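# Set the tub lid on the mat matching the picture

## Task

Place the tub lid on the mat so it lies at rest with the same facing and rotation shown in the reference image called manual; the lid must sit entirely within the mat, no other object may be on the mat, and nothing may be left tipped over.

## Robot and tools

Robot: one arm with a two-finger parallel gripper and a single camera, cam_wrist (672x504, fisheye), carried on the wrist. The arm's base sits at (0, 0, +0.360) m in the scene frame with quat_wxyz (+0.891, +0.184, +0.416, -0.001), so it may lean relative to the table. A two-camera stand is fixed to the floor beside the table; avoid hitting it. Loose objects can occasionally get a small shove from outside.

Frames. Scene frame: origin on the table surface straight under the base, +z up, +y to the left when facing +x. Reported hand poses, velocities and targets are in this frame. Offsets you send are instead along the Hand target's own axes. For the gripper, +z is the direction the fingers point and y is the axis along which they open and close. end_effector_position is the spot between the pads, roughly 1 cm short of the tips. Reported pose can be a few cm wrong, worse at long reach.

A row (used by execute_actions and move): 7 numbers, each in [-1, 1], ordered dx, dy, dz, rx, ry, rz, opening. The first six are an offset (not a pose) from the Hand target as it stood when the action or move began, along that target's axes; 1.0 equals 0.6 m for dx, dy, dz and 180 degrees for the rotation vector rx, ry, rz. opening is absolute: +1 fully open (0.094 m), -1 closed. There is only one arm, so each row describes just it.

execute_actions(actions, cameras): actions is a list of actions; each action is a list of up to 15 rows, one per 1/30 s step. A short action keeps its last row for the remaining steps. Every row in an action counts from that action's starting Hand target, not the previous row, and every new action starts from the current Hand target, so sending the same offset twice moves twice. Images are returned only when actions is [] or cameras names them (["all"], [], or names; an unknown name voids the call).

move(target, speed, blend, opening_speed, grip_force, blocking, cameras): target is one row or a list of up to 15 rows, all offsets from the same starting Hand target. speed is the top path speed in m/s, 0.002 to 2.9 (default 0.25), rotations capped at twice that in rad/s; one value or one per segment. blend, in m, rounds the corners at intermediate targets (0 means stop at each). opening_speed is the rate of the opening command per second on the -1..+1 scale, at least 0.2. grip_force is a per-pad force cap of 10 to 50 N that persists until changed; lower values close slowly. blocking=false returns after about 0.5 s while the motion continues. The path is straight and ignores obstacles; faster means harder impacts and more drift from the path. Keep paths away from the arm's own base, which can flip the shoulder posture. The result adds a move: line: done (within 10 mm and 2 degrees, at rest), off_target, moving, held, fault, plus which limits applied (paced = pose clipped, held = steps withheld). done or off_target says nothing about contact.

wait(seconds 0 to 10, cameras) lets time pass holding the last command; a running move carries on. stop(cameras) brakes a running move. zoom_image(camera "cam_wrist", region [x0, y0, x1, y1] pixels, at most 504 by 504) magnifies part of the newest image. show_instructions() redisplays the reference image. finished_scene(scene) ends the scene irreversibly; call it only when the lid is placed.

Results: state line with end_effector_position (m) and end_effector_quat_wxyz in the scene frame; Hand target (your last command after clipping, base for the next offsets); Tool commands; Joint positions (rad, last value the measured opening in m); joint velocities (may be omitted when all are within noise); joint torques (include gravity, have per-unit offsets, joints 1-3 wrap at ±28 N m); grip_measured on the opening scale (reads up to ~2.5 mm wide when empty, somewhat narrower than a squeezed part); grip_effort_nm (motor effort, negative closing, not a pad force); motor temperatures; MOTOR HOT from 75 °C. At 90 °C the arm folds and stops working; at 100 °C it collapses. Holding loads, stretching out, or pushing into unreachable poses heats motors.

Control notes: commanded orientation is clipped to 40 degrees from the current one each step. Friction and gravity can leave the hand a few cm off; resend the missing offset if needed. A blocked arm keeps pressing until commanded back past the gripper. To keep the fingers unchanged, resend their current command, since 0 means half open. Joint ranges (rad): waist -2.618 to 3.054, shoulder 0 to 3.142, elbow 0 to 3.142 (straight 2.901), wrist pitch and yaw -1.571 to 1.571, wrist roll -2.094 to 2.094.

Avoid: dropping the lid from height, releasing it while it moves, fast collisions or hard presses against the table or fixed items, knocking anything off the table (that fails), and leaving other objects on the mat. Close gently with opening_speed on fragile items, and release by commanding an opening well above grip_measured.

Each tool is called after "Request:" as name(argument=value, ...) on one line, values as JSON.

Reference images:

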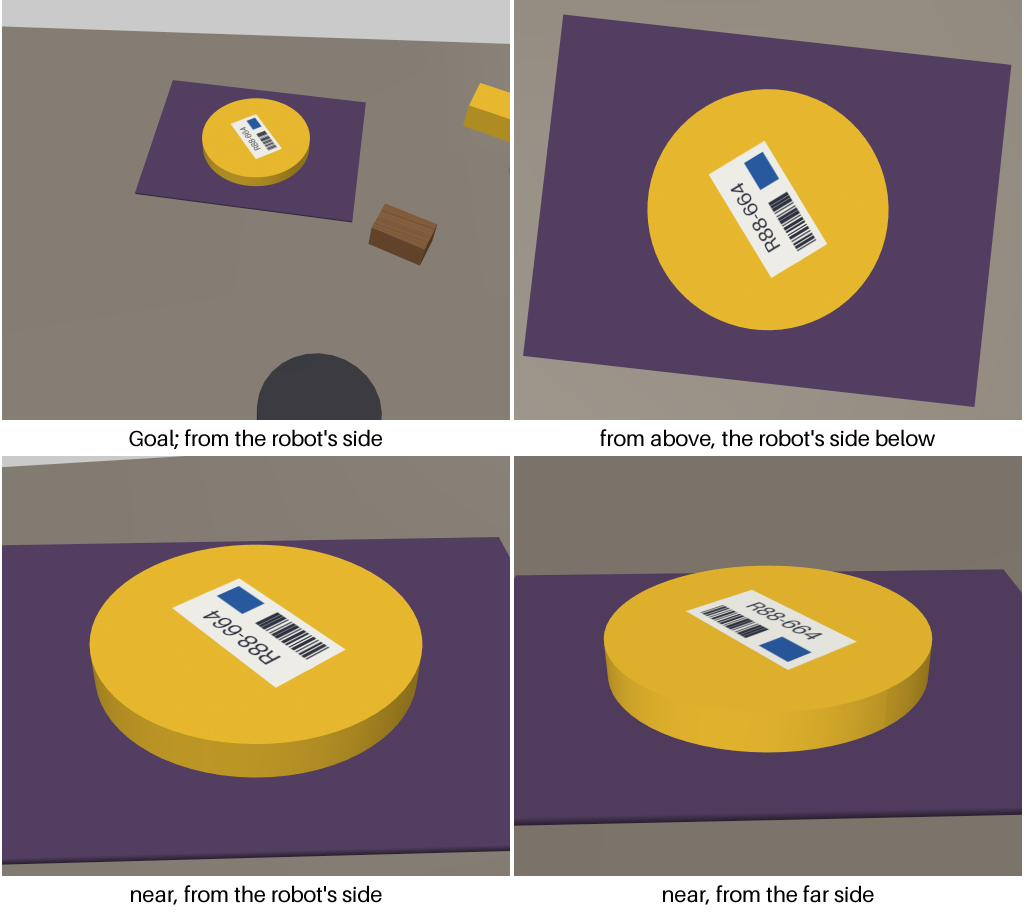

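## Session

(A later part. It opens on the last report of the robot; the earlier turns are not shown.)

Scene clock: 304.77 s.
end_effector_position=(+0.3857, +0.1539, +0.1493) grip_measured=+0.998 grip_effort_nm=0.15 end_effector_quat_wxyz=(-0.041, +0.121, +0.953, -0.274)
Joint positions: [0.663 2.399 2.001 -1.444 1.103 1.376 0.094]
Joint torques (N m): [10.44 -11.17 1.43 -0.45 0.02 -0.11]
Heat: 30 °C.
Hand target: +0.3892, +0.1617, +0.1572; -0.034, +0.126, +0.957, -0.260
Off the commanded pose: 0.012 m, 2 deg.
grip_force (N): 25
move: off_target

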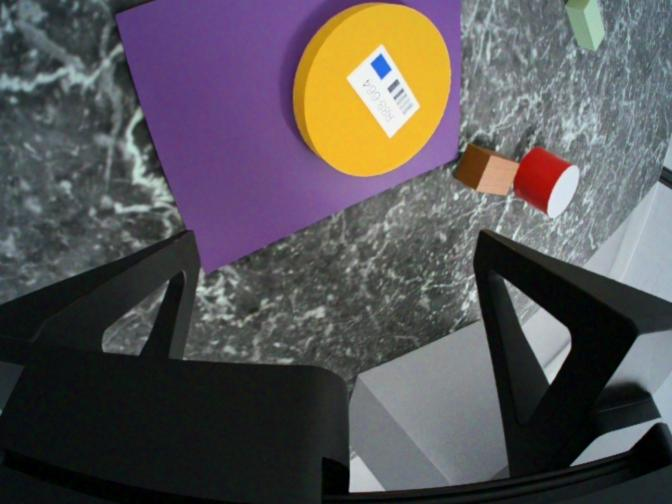

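Request:
move(target=[-0.22,-0.31,0.06,-0.169,0,0,1.0], speed=0.35, cameras=["cam_wrist"])

Scene clock: 306.80 s.
end_effector_position=(+0.4720, -0.0434, +0.2208) grip_measured=+0.998 grip_effort_nm=0.14 end_effector_quat_wxyz=(-0.001, +0.130, +0.991, -0.001)
Joint positions: [0.165 1.407 1.388 -0.698 0.463 0.213 0.094]
Joint torques (N m): [1.98 -11.08 3.25 0.51 -0.09 -0.11]
Heat: 30 °C.
Hand target: +0.4705, -0.0450, +0.2203; +0.000, +0.130, +0.992, +0.000
Off the commanded pose: 0.002 m, 0 deg.
grip_force (N): 25
move: done

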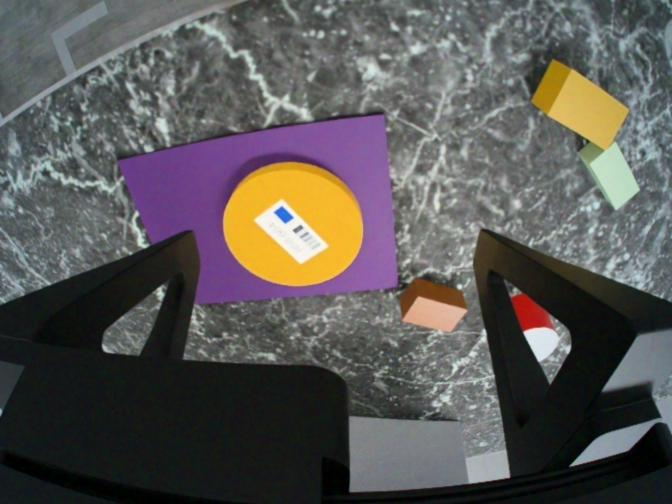

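Request:
zoom_image(camera="cam_wrist", region=[110, 105, 410, 315])

Scaled by 1.680 from the camera's 672x504 image, which has a finer 960x720 frame.

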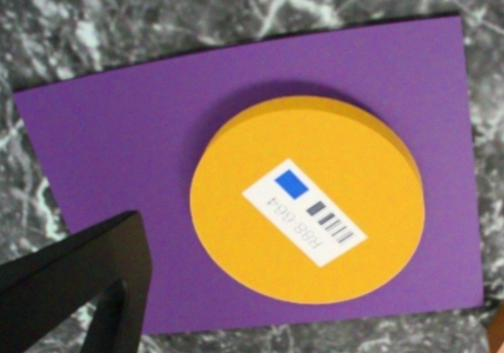

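Request:
move(target=[0.205,0.057,0.234,0,0,0,0.6], speed=0.3, cameras=["cam_wrist"])

Scene clock: 309.47 s.
end_effector_position=(+0.3661, +0.0195, +0.0862) grip_measured=+0.602 grip_effort_nm=-0.09 end_effector_quat_wxyz=(+0.007, +0.134, +0.991, +0.001)
Joint positions: [0.137 1.655 0.878 0.087 0.439 0.192 0.075]
Joint torques (N m): [2.59 -7.15 0.96 0.56 -0.07 -0.1]
Heat: 30 °C.
Hand target: +0.3606, +0.0200, +0.0798; +0.000, +0.130, +0.992, +0.000
Off the commanded pose: 0.008 m, 1 deg.
grip_force (N): 25
move: done

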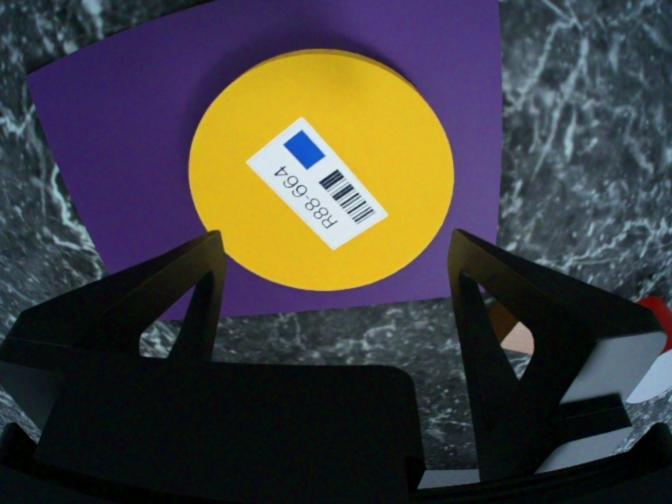

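Request:
move(target=[0.0,0.008,0.085,0,0,0,0.6], speed=0.08)

Request:
move(target=[0.0,0.0,0.015,0,0,0,0.6], speed=0.03, cameras=["cam_wrist"])

Scene clock: 311.13 s.
end_effector_position=(+0.3665, +0.0235, +0.0363) grip_measured=+0.602 grip_effort_nm=-0.09 end_effector_quat_wxyz=(+0.006, +0.133, +0.991, +0.000)
Joint positions: [0.088 1.849 0.971 0.2 0.403 0.158 0.075]
Joint torques (N m): [2.77 -7.23 0.92 0.47 -0.14 -0.11]
Heat: 30 °C.
Hand target: +0.3620, +0.0246, +0.0289; +0.001, +0.130, +0.992, +0.000
Off the commanded pose: 0.009 m, 1 deg.
grip_force (N): 25
move: done

Scene clock: 311.90 s.
end_effector_position=(+0.3671, +0.0236, +0.0279) grip_measured=+0.602 grip_effort_nm=-0.09 end_effector_quat_wxyz=(+0.006, +0.133, +0.991, +0.000)
Joint positions: [0.079 1.88 0.99 0.215 0.396 0.151 0.075]
Joint torques (N m): [2.88 -7.12 1.06 0.53 -0.08 -0.12]
Heat: 30 °C.
Hand target: +0.3619, +0.0247, +0.0198; +0.000, +0.130, +0.992, +0.000
Off the commanded pose: 0.010 m, 1 deg.
grip_force (N): 25
move: done

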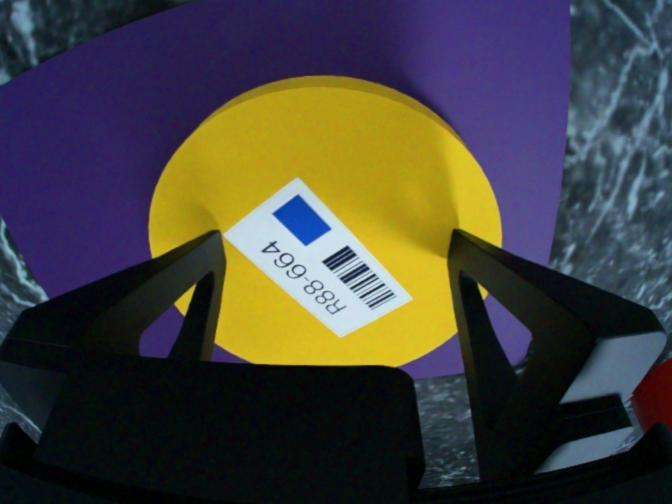

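Request:
move(target=[0.003,0.0,0.012,0,0,0,0.6], speed=0.03)

Request:
move(target=[0.0,0.0,0.008,0,0,0,0.6], speed=0.03)

Scene clock: 312.73 s.
end_effector_position=(+0.3673, +0.0241, +0.0256) grip_measured=+0.602 grip_effort_nm=-0.09 end_effector_quat_wxyz=(+0.007, +0.133, +0.991, -0.001)
Joint positions: [0.079 1.89 0.993 0.224 0.398 0.149 0.075]
Joint torques (N m): [2.4 -6.05 1.35 0.64 -0.16 -0.14]
Heat: 30 °C.
Hand target: +0.3602, +0.0251, +0.0127; +0.001, +0.130, +0.992, +0.000
Off the commanded pose: 0.015 m, 1 deg.
grip_force (N): 25
move: off_target

Scene clock: 313.43 s.
end_effector_position=(+0.3675, +0.0240, +0.0247) grip_measured=+0.602 grip_effort_nm=-0.09 end_effector_quat_wxyz=(+0.007, +0.132, +0.991, -0.003)
Joint positions: [0.079 1.894 0.997 0.224 0.4 0.148 0.075]
Joint torques (N m): [2 -5.24 1.73 0.73 -0.22 -0.15]
Heat: 30 °C.
Hand target: +0.3603, +0.0251, +0.0079; +0.001, +0.130, +0.992, +0.000
Off the commanded pose: 0.018 m, 1 deg.
grip_force (N): 25
move: off_target

Request:
move(target=[0.0,0.0,0.0,0,0,-0.05,0.6], speed=0.1, cameras=["cam_wrist"])

Scene clock: 314.93 s.
end_effector_position=(+0.3638, +0.0244, +0.0247) grip_measured=+0.602 grip_effort_nm=-0.08 end_effector_quat_wxyz=(+0.000, +0.057, +0.998, -0.003)
Joint positions: [0.079 1.894 0.997 0.208 0.4 0.002 0.075]
Joint torques (N m): [2.04 -5.16 1.76 0.85 -0.22 -0.23]
Heat: 30 °C.
Hand target: +0.3603, +0.0251, +0.0079; +0.001, +0.052, +0.999, +0.000
Off the commanded pose: 0.017 m, 1 deg.
grip_force (N): 25
move: off_target

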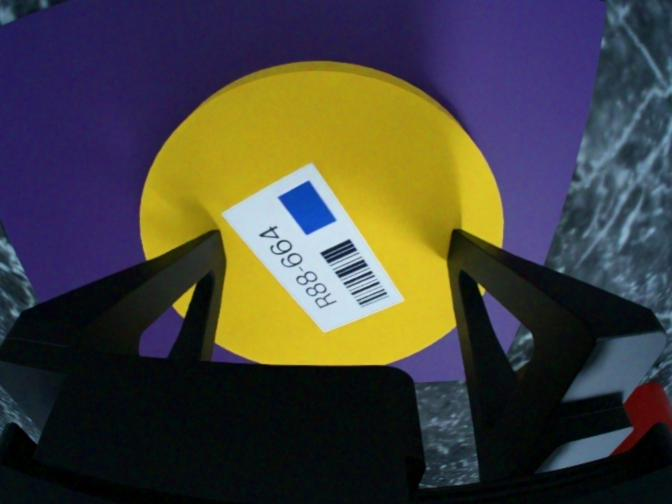

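Request:
move(target=[[0,0,-0.03,0,0,0,0.6],[0.0,0.006,-0.03,0,0,0.05,1.0]], speed=[0.1,0.15], blend=[0.01,0])

Request:
move(target=[0.0,0.0,0.038,0,0,0.0,1.0], speed=0.04, cameras=["cam_wrist"])

Scene clock: 317.33 s.
end_effector_position=(+0.3671, +0.0256, +0.0264) grip_measured=+0.998 grip_effort_nm=0.15 end_effector_quat_wxyz=(+0.010, +0.131, +0.991, -0.002)
Joint positions: [0.084 1.89 0.988 0.233 0.403 0.146 0.094]
Joint torques (N m): [3.69 -8.99 -0.08 0.3 -0.02 0.06]
Heat: 30 °C.
Hand target: +0.3605, +0.0286, +0.0258; +0.000, +0.130, +0.992, +0.000
Off the commanded pose: 0.007 m, 1 deg.
grip_force (N): 25
move: done; blend cut to 0.0084 m at target 1

Scene clock: 318.27 s.
end_effector_position=(+0.3682, +0.0260, +0.0238) grip_measured=+0.998 grip_effort_nm=0.15 end_effector_quat_wxyz=(+0.006, +0.130, +0.991, -0.004)
Joint positions: [0.084 1.901 1.006 0.218 0.406 0.148 0.094]
Joint torques (N m): [2.03 -4.22 1.98 0.82 -0.25 -0.11]
Heat: 30 °C.
Hand target: +0.3605, +0.0286, +0.0030; +0.000, +0.130, +0.992, +0.000
Off the commanded pose: 0.022 m, 1 deg.
grip_force (N): 25
move: off_target

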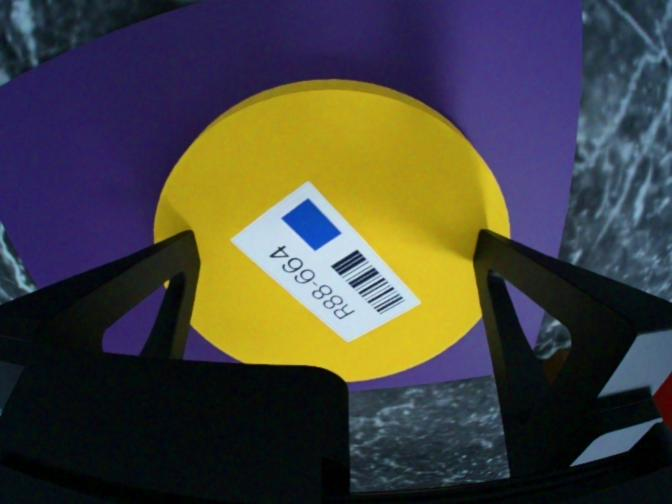

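Request:
move(target=[0.0,0.0,0.0,0,0,-0.08,1.0], speed=0.15, cameras=["cam_wrist"])

Scene clock: 319.90 s.
end_effector_position=(+0.3678, +0.0261, +0.0238) grip_measured=+0.998 grip_effort_nm=0.15 end_effector_quat_wxyz=(+0.005, +0.019, +1.000, -0.004)
Joint positions: [0.084 1.901 1.006 0.217 0.406 -0.074 0.094]
Joint torques (N m): [2 -4.27 2.21 0.84 -0.25 -0.41]
Heat: 30 °C.
Hand target: +0.3605, +0.0286, +0.0030; +0.000, +0.005, +1.000, +0.000
Off the commanded pose: 0.022 m, 2 deg.
grip_force (N): 25
move: off_target

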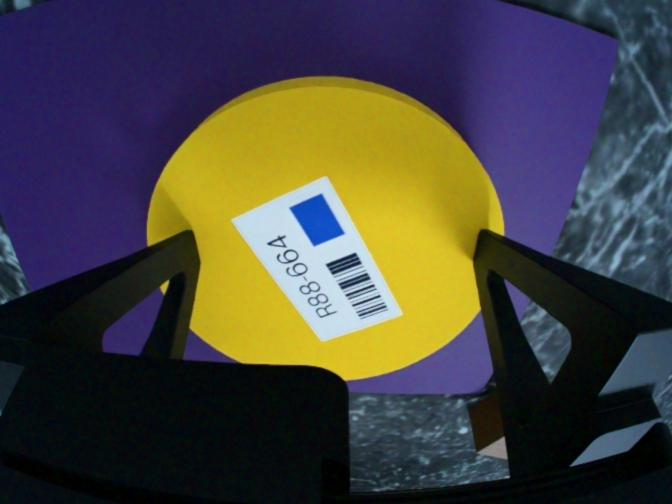

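Request:
move(target=[[0,0,-0.083,0,0,0,1.0],[0.011,-0.164,-0.083,0,0,0,-0.9],[0.011,-0.164,-0.0167,0,0,0,-0.9]], speed=[0.15,0.25,0.12], blend=[0.01,0,0], grip_force=50, cameras=["cam_wrist"])

Scene clock: 324.37 s.
end_effector_position=(+0.3578, -0.0707, +0.0201) grip_measured=-0.898 grip_effort_nm=-0.09 end_effector_quat_wxyz=(+0.005, +0.007, +1.000, -0.003)
Joint positions: [-0.183 1.801 0.967 0.206 0.192 -0.267 0.005]
Joint torques (N m): [1.1 -7.83 0.94 0.49 -0.11 -0.11]
Heat: 30 °C.
Hand target: +0.3531, -0.0697, +0.0130; +0.001, +0.005, +1.000, +0.000
Off the commanded pose: 0.009 m, 1 deg.
move: done

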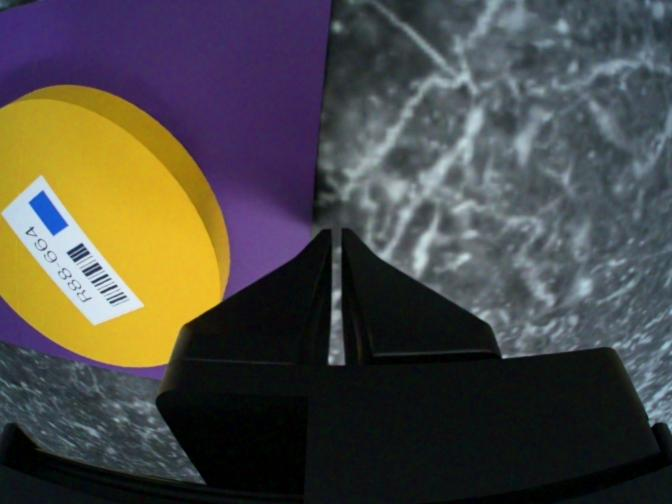

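Request:
move(target=[[0,0,-0.083,0,0,0,-0.9],[-0.1457,0.159,-0.083,0,0,0,-0.9],[-0.1457,0.159,0.005,0,0,0,-0.9]], speed=[0.15,0.25,0.12], blend=[0.01,0,0], cameras=["cam_wrist"])

Scene clock: 327.27 s.
end_effector_position=(+0.4445, +0.0222, +0.0185) grip_measured=-0.898 grip_effort_nm=-0.08 end_effector_quat_wxyz=(+0.003, +0.008, +1.000, -0.003)
Joint positions: [0.088 1.978 1.371 -0.076 0.407 -0.092 0.005]
Joint torques (N m): [3.78 -9.1 2.59 0.52 -0.1 -0.11]
Heat: 30 °C.
Hand target: +0.4413, +0.0249, +0.0101; +0.000, +0.005, +1.000, +0.000
Off the commanded pose: 0.009 m, 1 deg.
move: done

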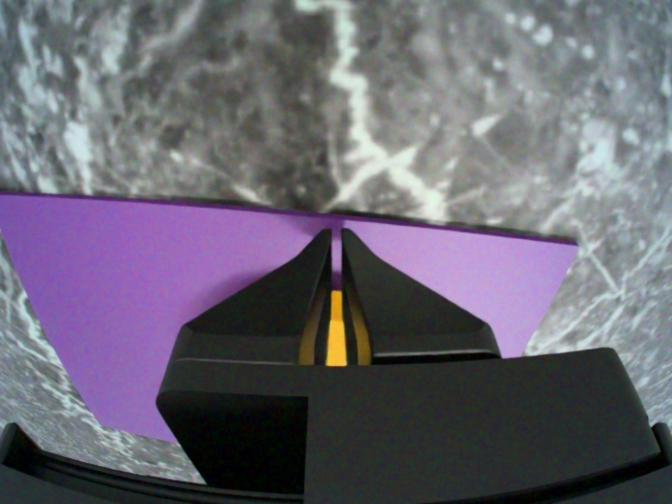

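Request:
move(target=[[0.0117,0.0,0,0,0,0,-0.9],[0.037,0.022,0,0,0,0,-0.9]], speed=[0.04,0.04], blend=[0.005,0], cameras=["cam_wrist"])

Scene clock: 328.67 s.
end_effector_position=(+0.4267, +0.0260, +0.0133) grip_measured=-0.898 grip_effort_nm=-0.09 end_effector_quat_wxyz=(+0.005, +0.010, +1.000, -0.004)
Joint positions: [0.088 1.978 1.292 0.008 0.409 -0.09 0.005]
Joint torques (N m): [5.59 -9.1 0.77 0.53 0.05 0.07]
Heat: 30 °C.
Hand target: +0.4192, +0.0383, +0.0101; +0.000, +0.005, +1.000, +0.000
Off the commanded pose: 0.015 m, 1 deg.
move: off_target; blend cut to 0.0034 m at target 1

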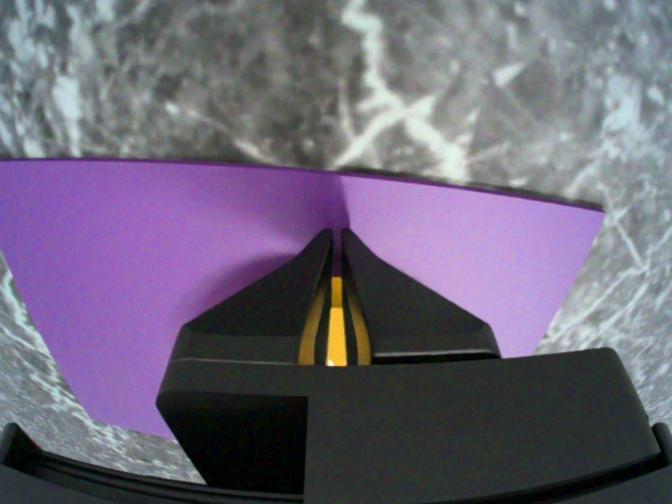

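Request:
move(target=[0.003,0.012,-0.004,0,0,0,-0.9], speed=0.03, cameras=["cam_wrist"])

Scene clock: 329.60 s.
end_effector_position=(+0.4258, +0.0340, +0.0161) grip_measured=-0.898 grip_effort_nm=-0.09 end_effector_quat_wxyz=(+0.007, +0.010, +1.000, -0.003)
Joint positions: [0.108 1.978 1.285 0.013 0.422 -0.078 0.005]
Joint torques (N m): [5.67 -9.02 0.75 0.53 0.07 0.02]
Heat: 31 °C.
Hand target: +0.4176, +0.0455, +0.0125; +0.001, +0.005, +1.000, +0.000
Off the commanded pose: 0.015 m, 1 deg.
move: off_target

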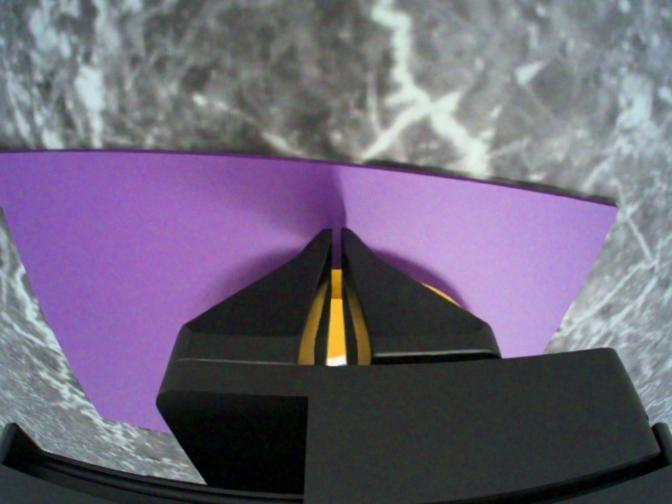

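Request:
move(target=[[-0.033,0,0,0,0,0,-0.9],[-0.06,-0.02,-0.30,0,0,0,-0.9]], speed=[0.1,0.3], blend=[0.01,0], cameras=["cam_wrist"])

Scene clock: 331.43 s.
end_effector_position=(+0.4511, +0.0298, +0.1882) grip_measured=-0.898 grip_effort_nm=-0.09 end_effector_quat_wxyz=(-0.001, +0.006, +1.000, -0.001)
Joint positions: [0.327 1.526 1.272 -0.525 0.582 0.09 0.005]
Joint torques (N m): [4.9 -9.61 4.27 0.24 0.07 0.06]
Heat: 31 °C.
Hand target: +0.4532, +0.0331, +0.1925; +0.000, +0.005, +1.000, +0.000
Off the commanded pose: 0.006 m, 0 deg.
move: done

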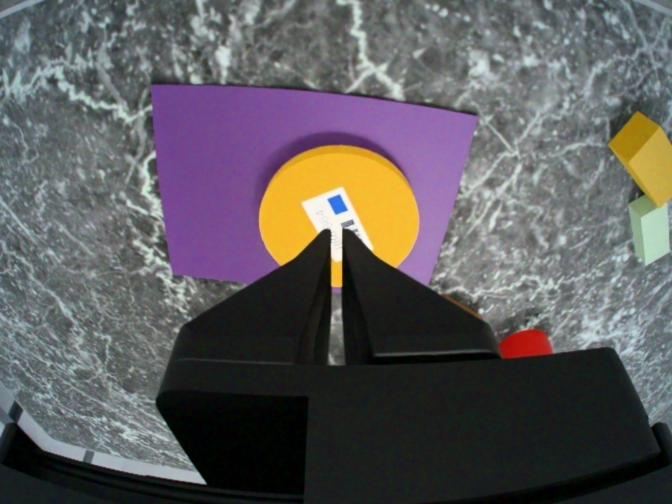

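Request:
zoom_image(camera="cam_wrist", region=[240, 130, 440, 300])

Scaled by 2.520 from the camera's 672x504 image, which has a finer 960x720 frame.

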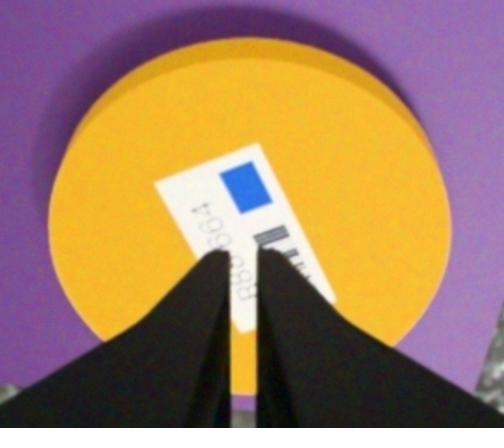

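Request:
move(target=[0.2057,-0.0353,0.2208,-0.039,0,0,0.9], speed=0.3, cameras=["cam_wrist"])

Scene clock: 334.37 s.
end_effector_position=(+0.3369, +0.0110, +0.0666) grip_measured=+0.898 grip_effort_nm=0.15 end_effector_quat_wxyz=(+0.009, +0.009, +0.998, +0.058)
Joint positions: [0.014 1.673 0.775 0.226 0.228 -0.137 0.089]
Joint torques (N m): [1.83 -6.57 0.28 0.51 -0.18 -0.12]
Heat: 31 °C.
Hand target: +0.3299, +0.0131, +0.0600; +0.001, +0.005, +0.998, +0.061
Off the commanded pose: 0.010 m, 1 deg.
move: done

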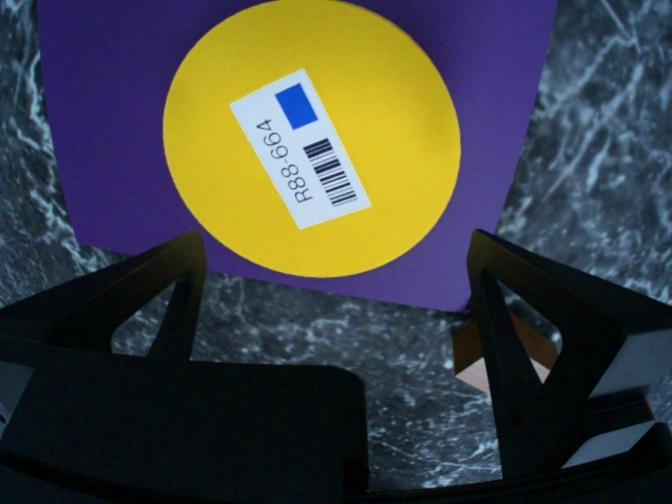

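Request:
move(target=[[0,-0.015,0.068,0,0,0,0.9],[0,-0.0172,0.0885,0,0,0,0.9]], speed=[0.1,0.03], cameras=["cam_wrist"])

Scene clock: 336.33 s.
end_effector_position=(+0.3384, +0.0082, +0.0175) grip_measured=+0.898 grip_effort_nm=0.15 end_effector_quat_wxyz=(+0.009, +0.007, +0.998, +0.062)
Joint positions: [-0.047 1.869 0.885 0.318 0.171 -0.179 0.089]
Joint torques (N m): [2.02 -5.67 0.5 0.61 -0.04 -0.09]
Heat: 30 °C.
Hand target: +0.3299, +0.0094, +0.0060; +0.001, +0.005, +0.998, +0.062
Off the commanded pose: 0.014 m, 1 deg.
move: off_target

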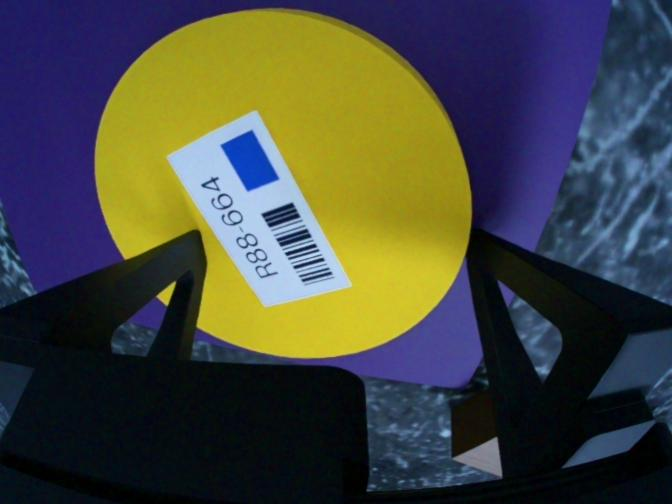

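Request:
move(target=[0,0,0.013,0,0,0,0.9], speed=0.05)

Request:
move(target=[0,0.010,0,0,0,0,0.645], speed=0.006, opening_speed=0.255, cameras=["cam_wrist"])

Scene clock: 337.17 s.
end_effector_position=(+0.3387, +0.0079, +0.0157) grip_measured=+0.898 grip_effort_nm=0.15 end_effector_quat_wxyz=(+0.009, +0.006, +0.998, +0.064)
Joint positions: [-0.052 1.875 0.892 0.317 0.163 -0.185 0.089]
Joint torques (N m): [2.02 -4.05 1.48 0.72 -0.05 -0.09]
Heat: 30 °C.
Hand target: +0.3299, +0.0104, -0.0017; +0.001, +0.005, +0.998, +0.062
Off the commanded pose: 0.020 m, 1 deg.
move: off_target

Scene clock: 338.50 s.
end_effector_position=(+0.3388, +0.0090, +0.0156) grip_measured=+0.648 grip_effort_nm=-0.15 end_effector_quat_wxyz=(+0.009, +0.007, +0.998, +0.067)
Joint positions: [-0.052 1.876 0.892 0.317 0.157 -0.182 0.077]
Joint torques (N m): [3.17 -3.74 1.28 0.75 0.14 0.03]
Heat: 30 °C.
Hand target: +0.3299, +0.0164, -0.0010; +0.001, +0.005, +0.998, +0.062
Off the commanded pose: 0.020 m, 1 deg.
move: off_target

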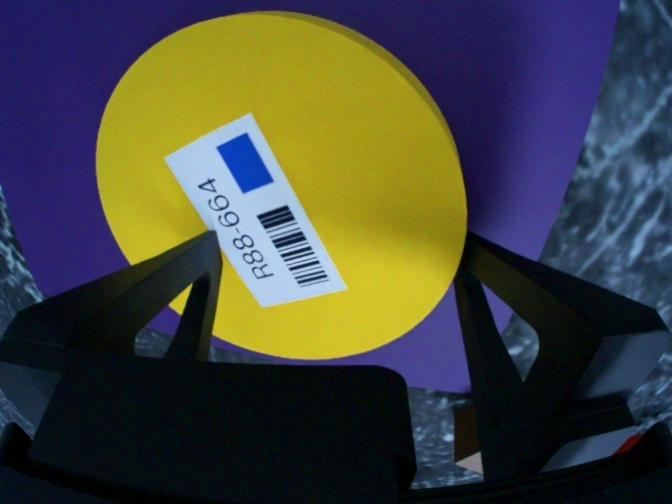

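Request:
move(target=[0,0.014,0,0,0,0,0.42], speed=0.008, opening_speed=0.25, cameras=["cam_wrist"])

Scene clock: 340.23 s.
end_effector_position=(+0.3397, +0.0104, +0.0164) grip_measured=+0.425 grip_effort_nm=-0.23 end_effector_quat_wxyz=(+0.009, +0.014, +0.998, +0.065)
Joint positions: [-0.044 1.875 0.892 0.318 0.167 -0.164 0.067]
Joint torques (N m): [4.46 -3.43 1.07 0.79 0.11 -0.03]
Heat: 30 °C.
Hand target: +0.3300, +0.0247, +0.0000; +0.001, +0.005, +0.998, +0.062
Off the commanded pose: 0.024 m, 2 deg.
move: off_target

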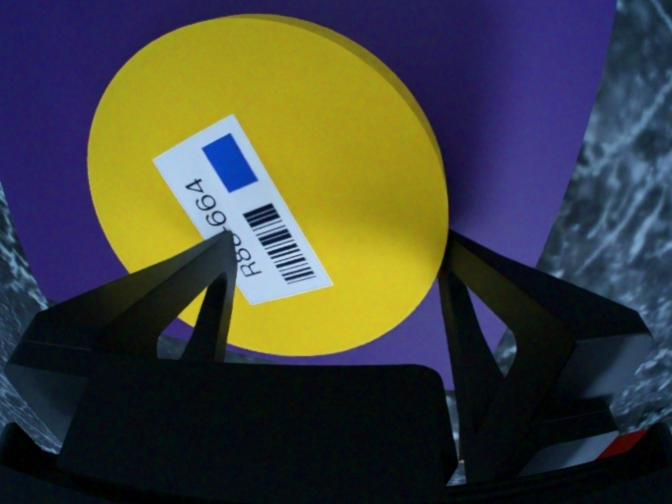

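Request:
move(target=[[0,-0.01,-0.01,0,0,0,0.9],[-0.19,0.01,-0.28,0.039,0,0,0.9]], speed=[0.05,0.3], cameras=["cam_wrist"])

Scene clock: 342.93 s.
end_effector_position=(+0.4406, +0.0054, +0.1650) grip_measured=+0.898 grip_effort_nm=0.15 end_effector_quat_wxyz=(+0.000, +0.006, +1.000, +0.000)
Joint positions: [0.222 1.51 1.193 -0.416 0.504 0.003 0.089]
Joint torques (N m): [4.21 -9.42 4.45 0.23 0.08 0.01]
Heat: 30 °C.
Hand target: +0.4437, +0.0089, +0.1676; +0.001, +0.005, +1.000, +0.000
Off the commanded pose: 0.005 m, 0 deg.
move: done

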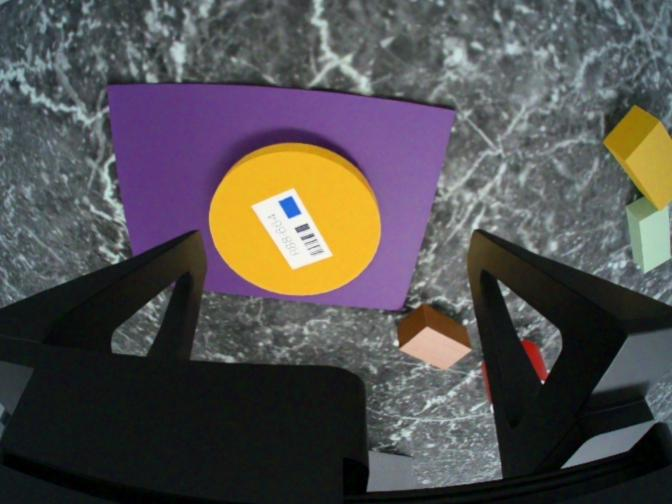

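Request:
zoom_image(camera="cam_wrist", region=[195, 130, 395, 310])

Scaled by 2.520 from the camera's 672x504 image, which has a finer 960x720 frame.

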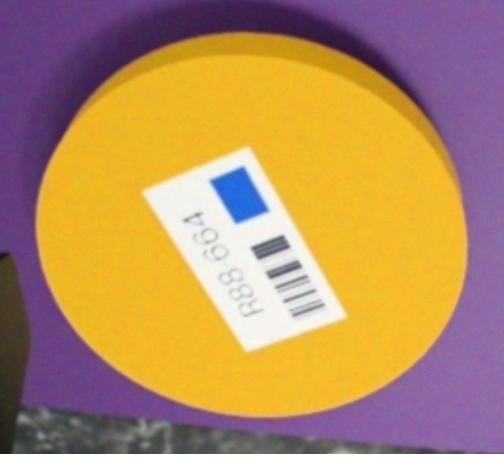

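Request:
finished_scene(scene=1)

The scene is finished: the task was done.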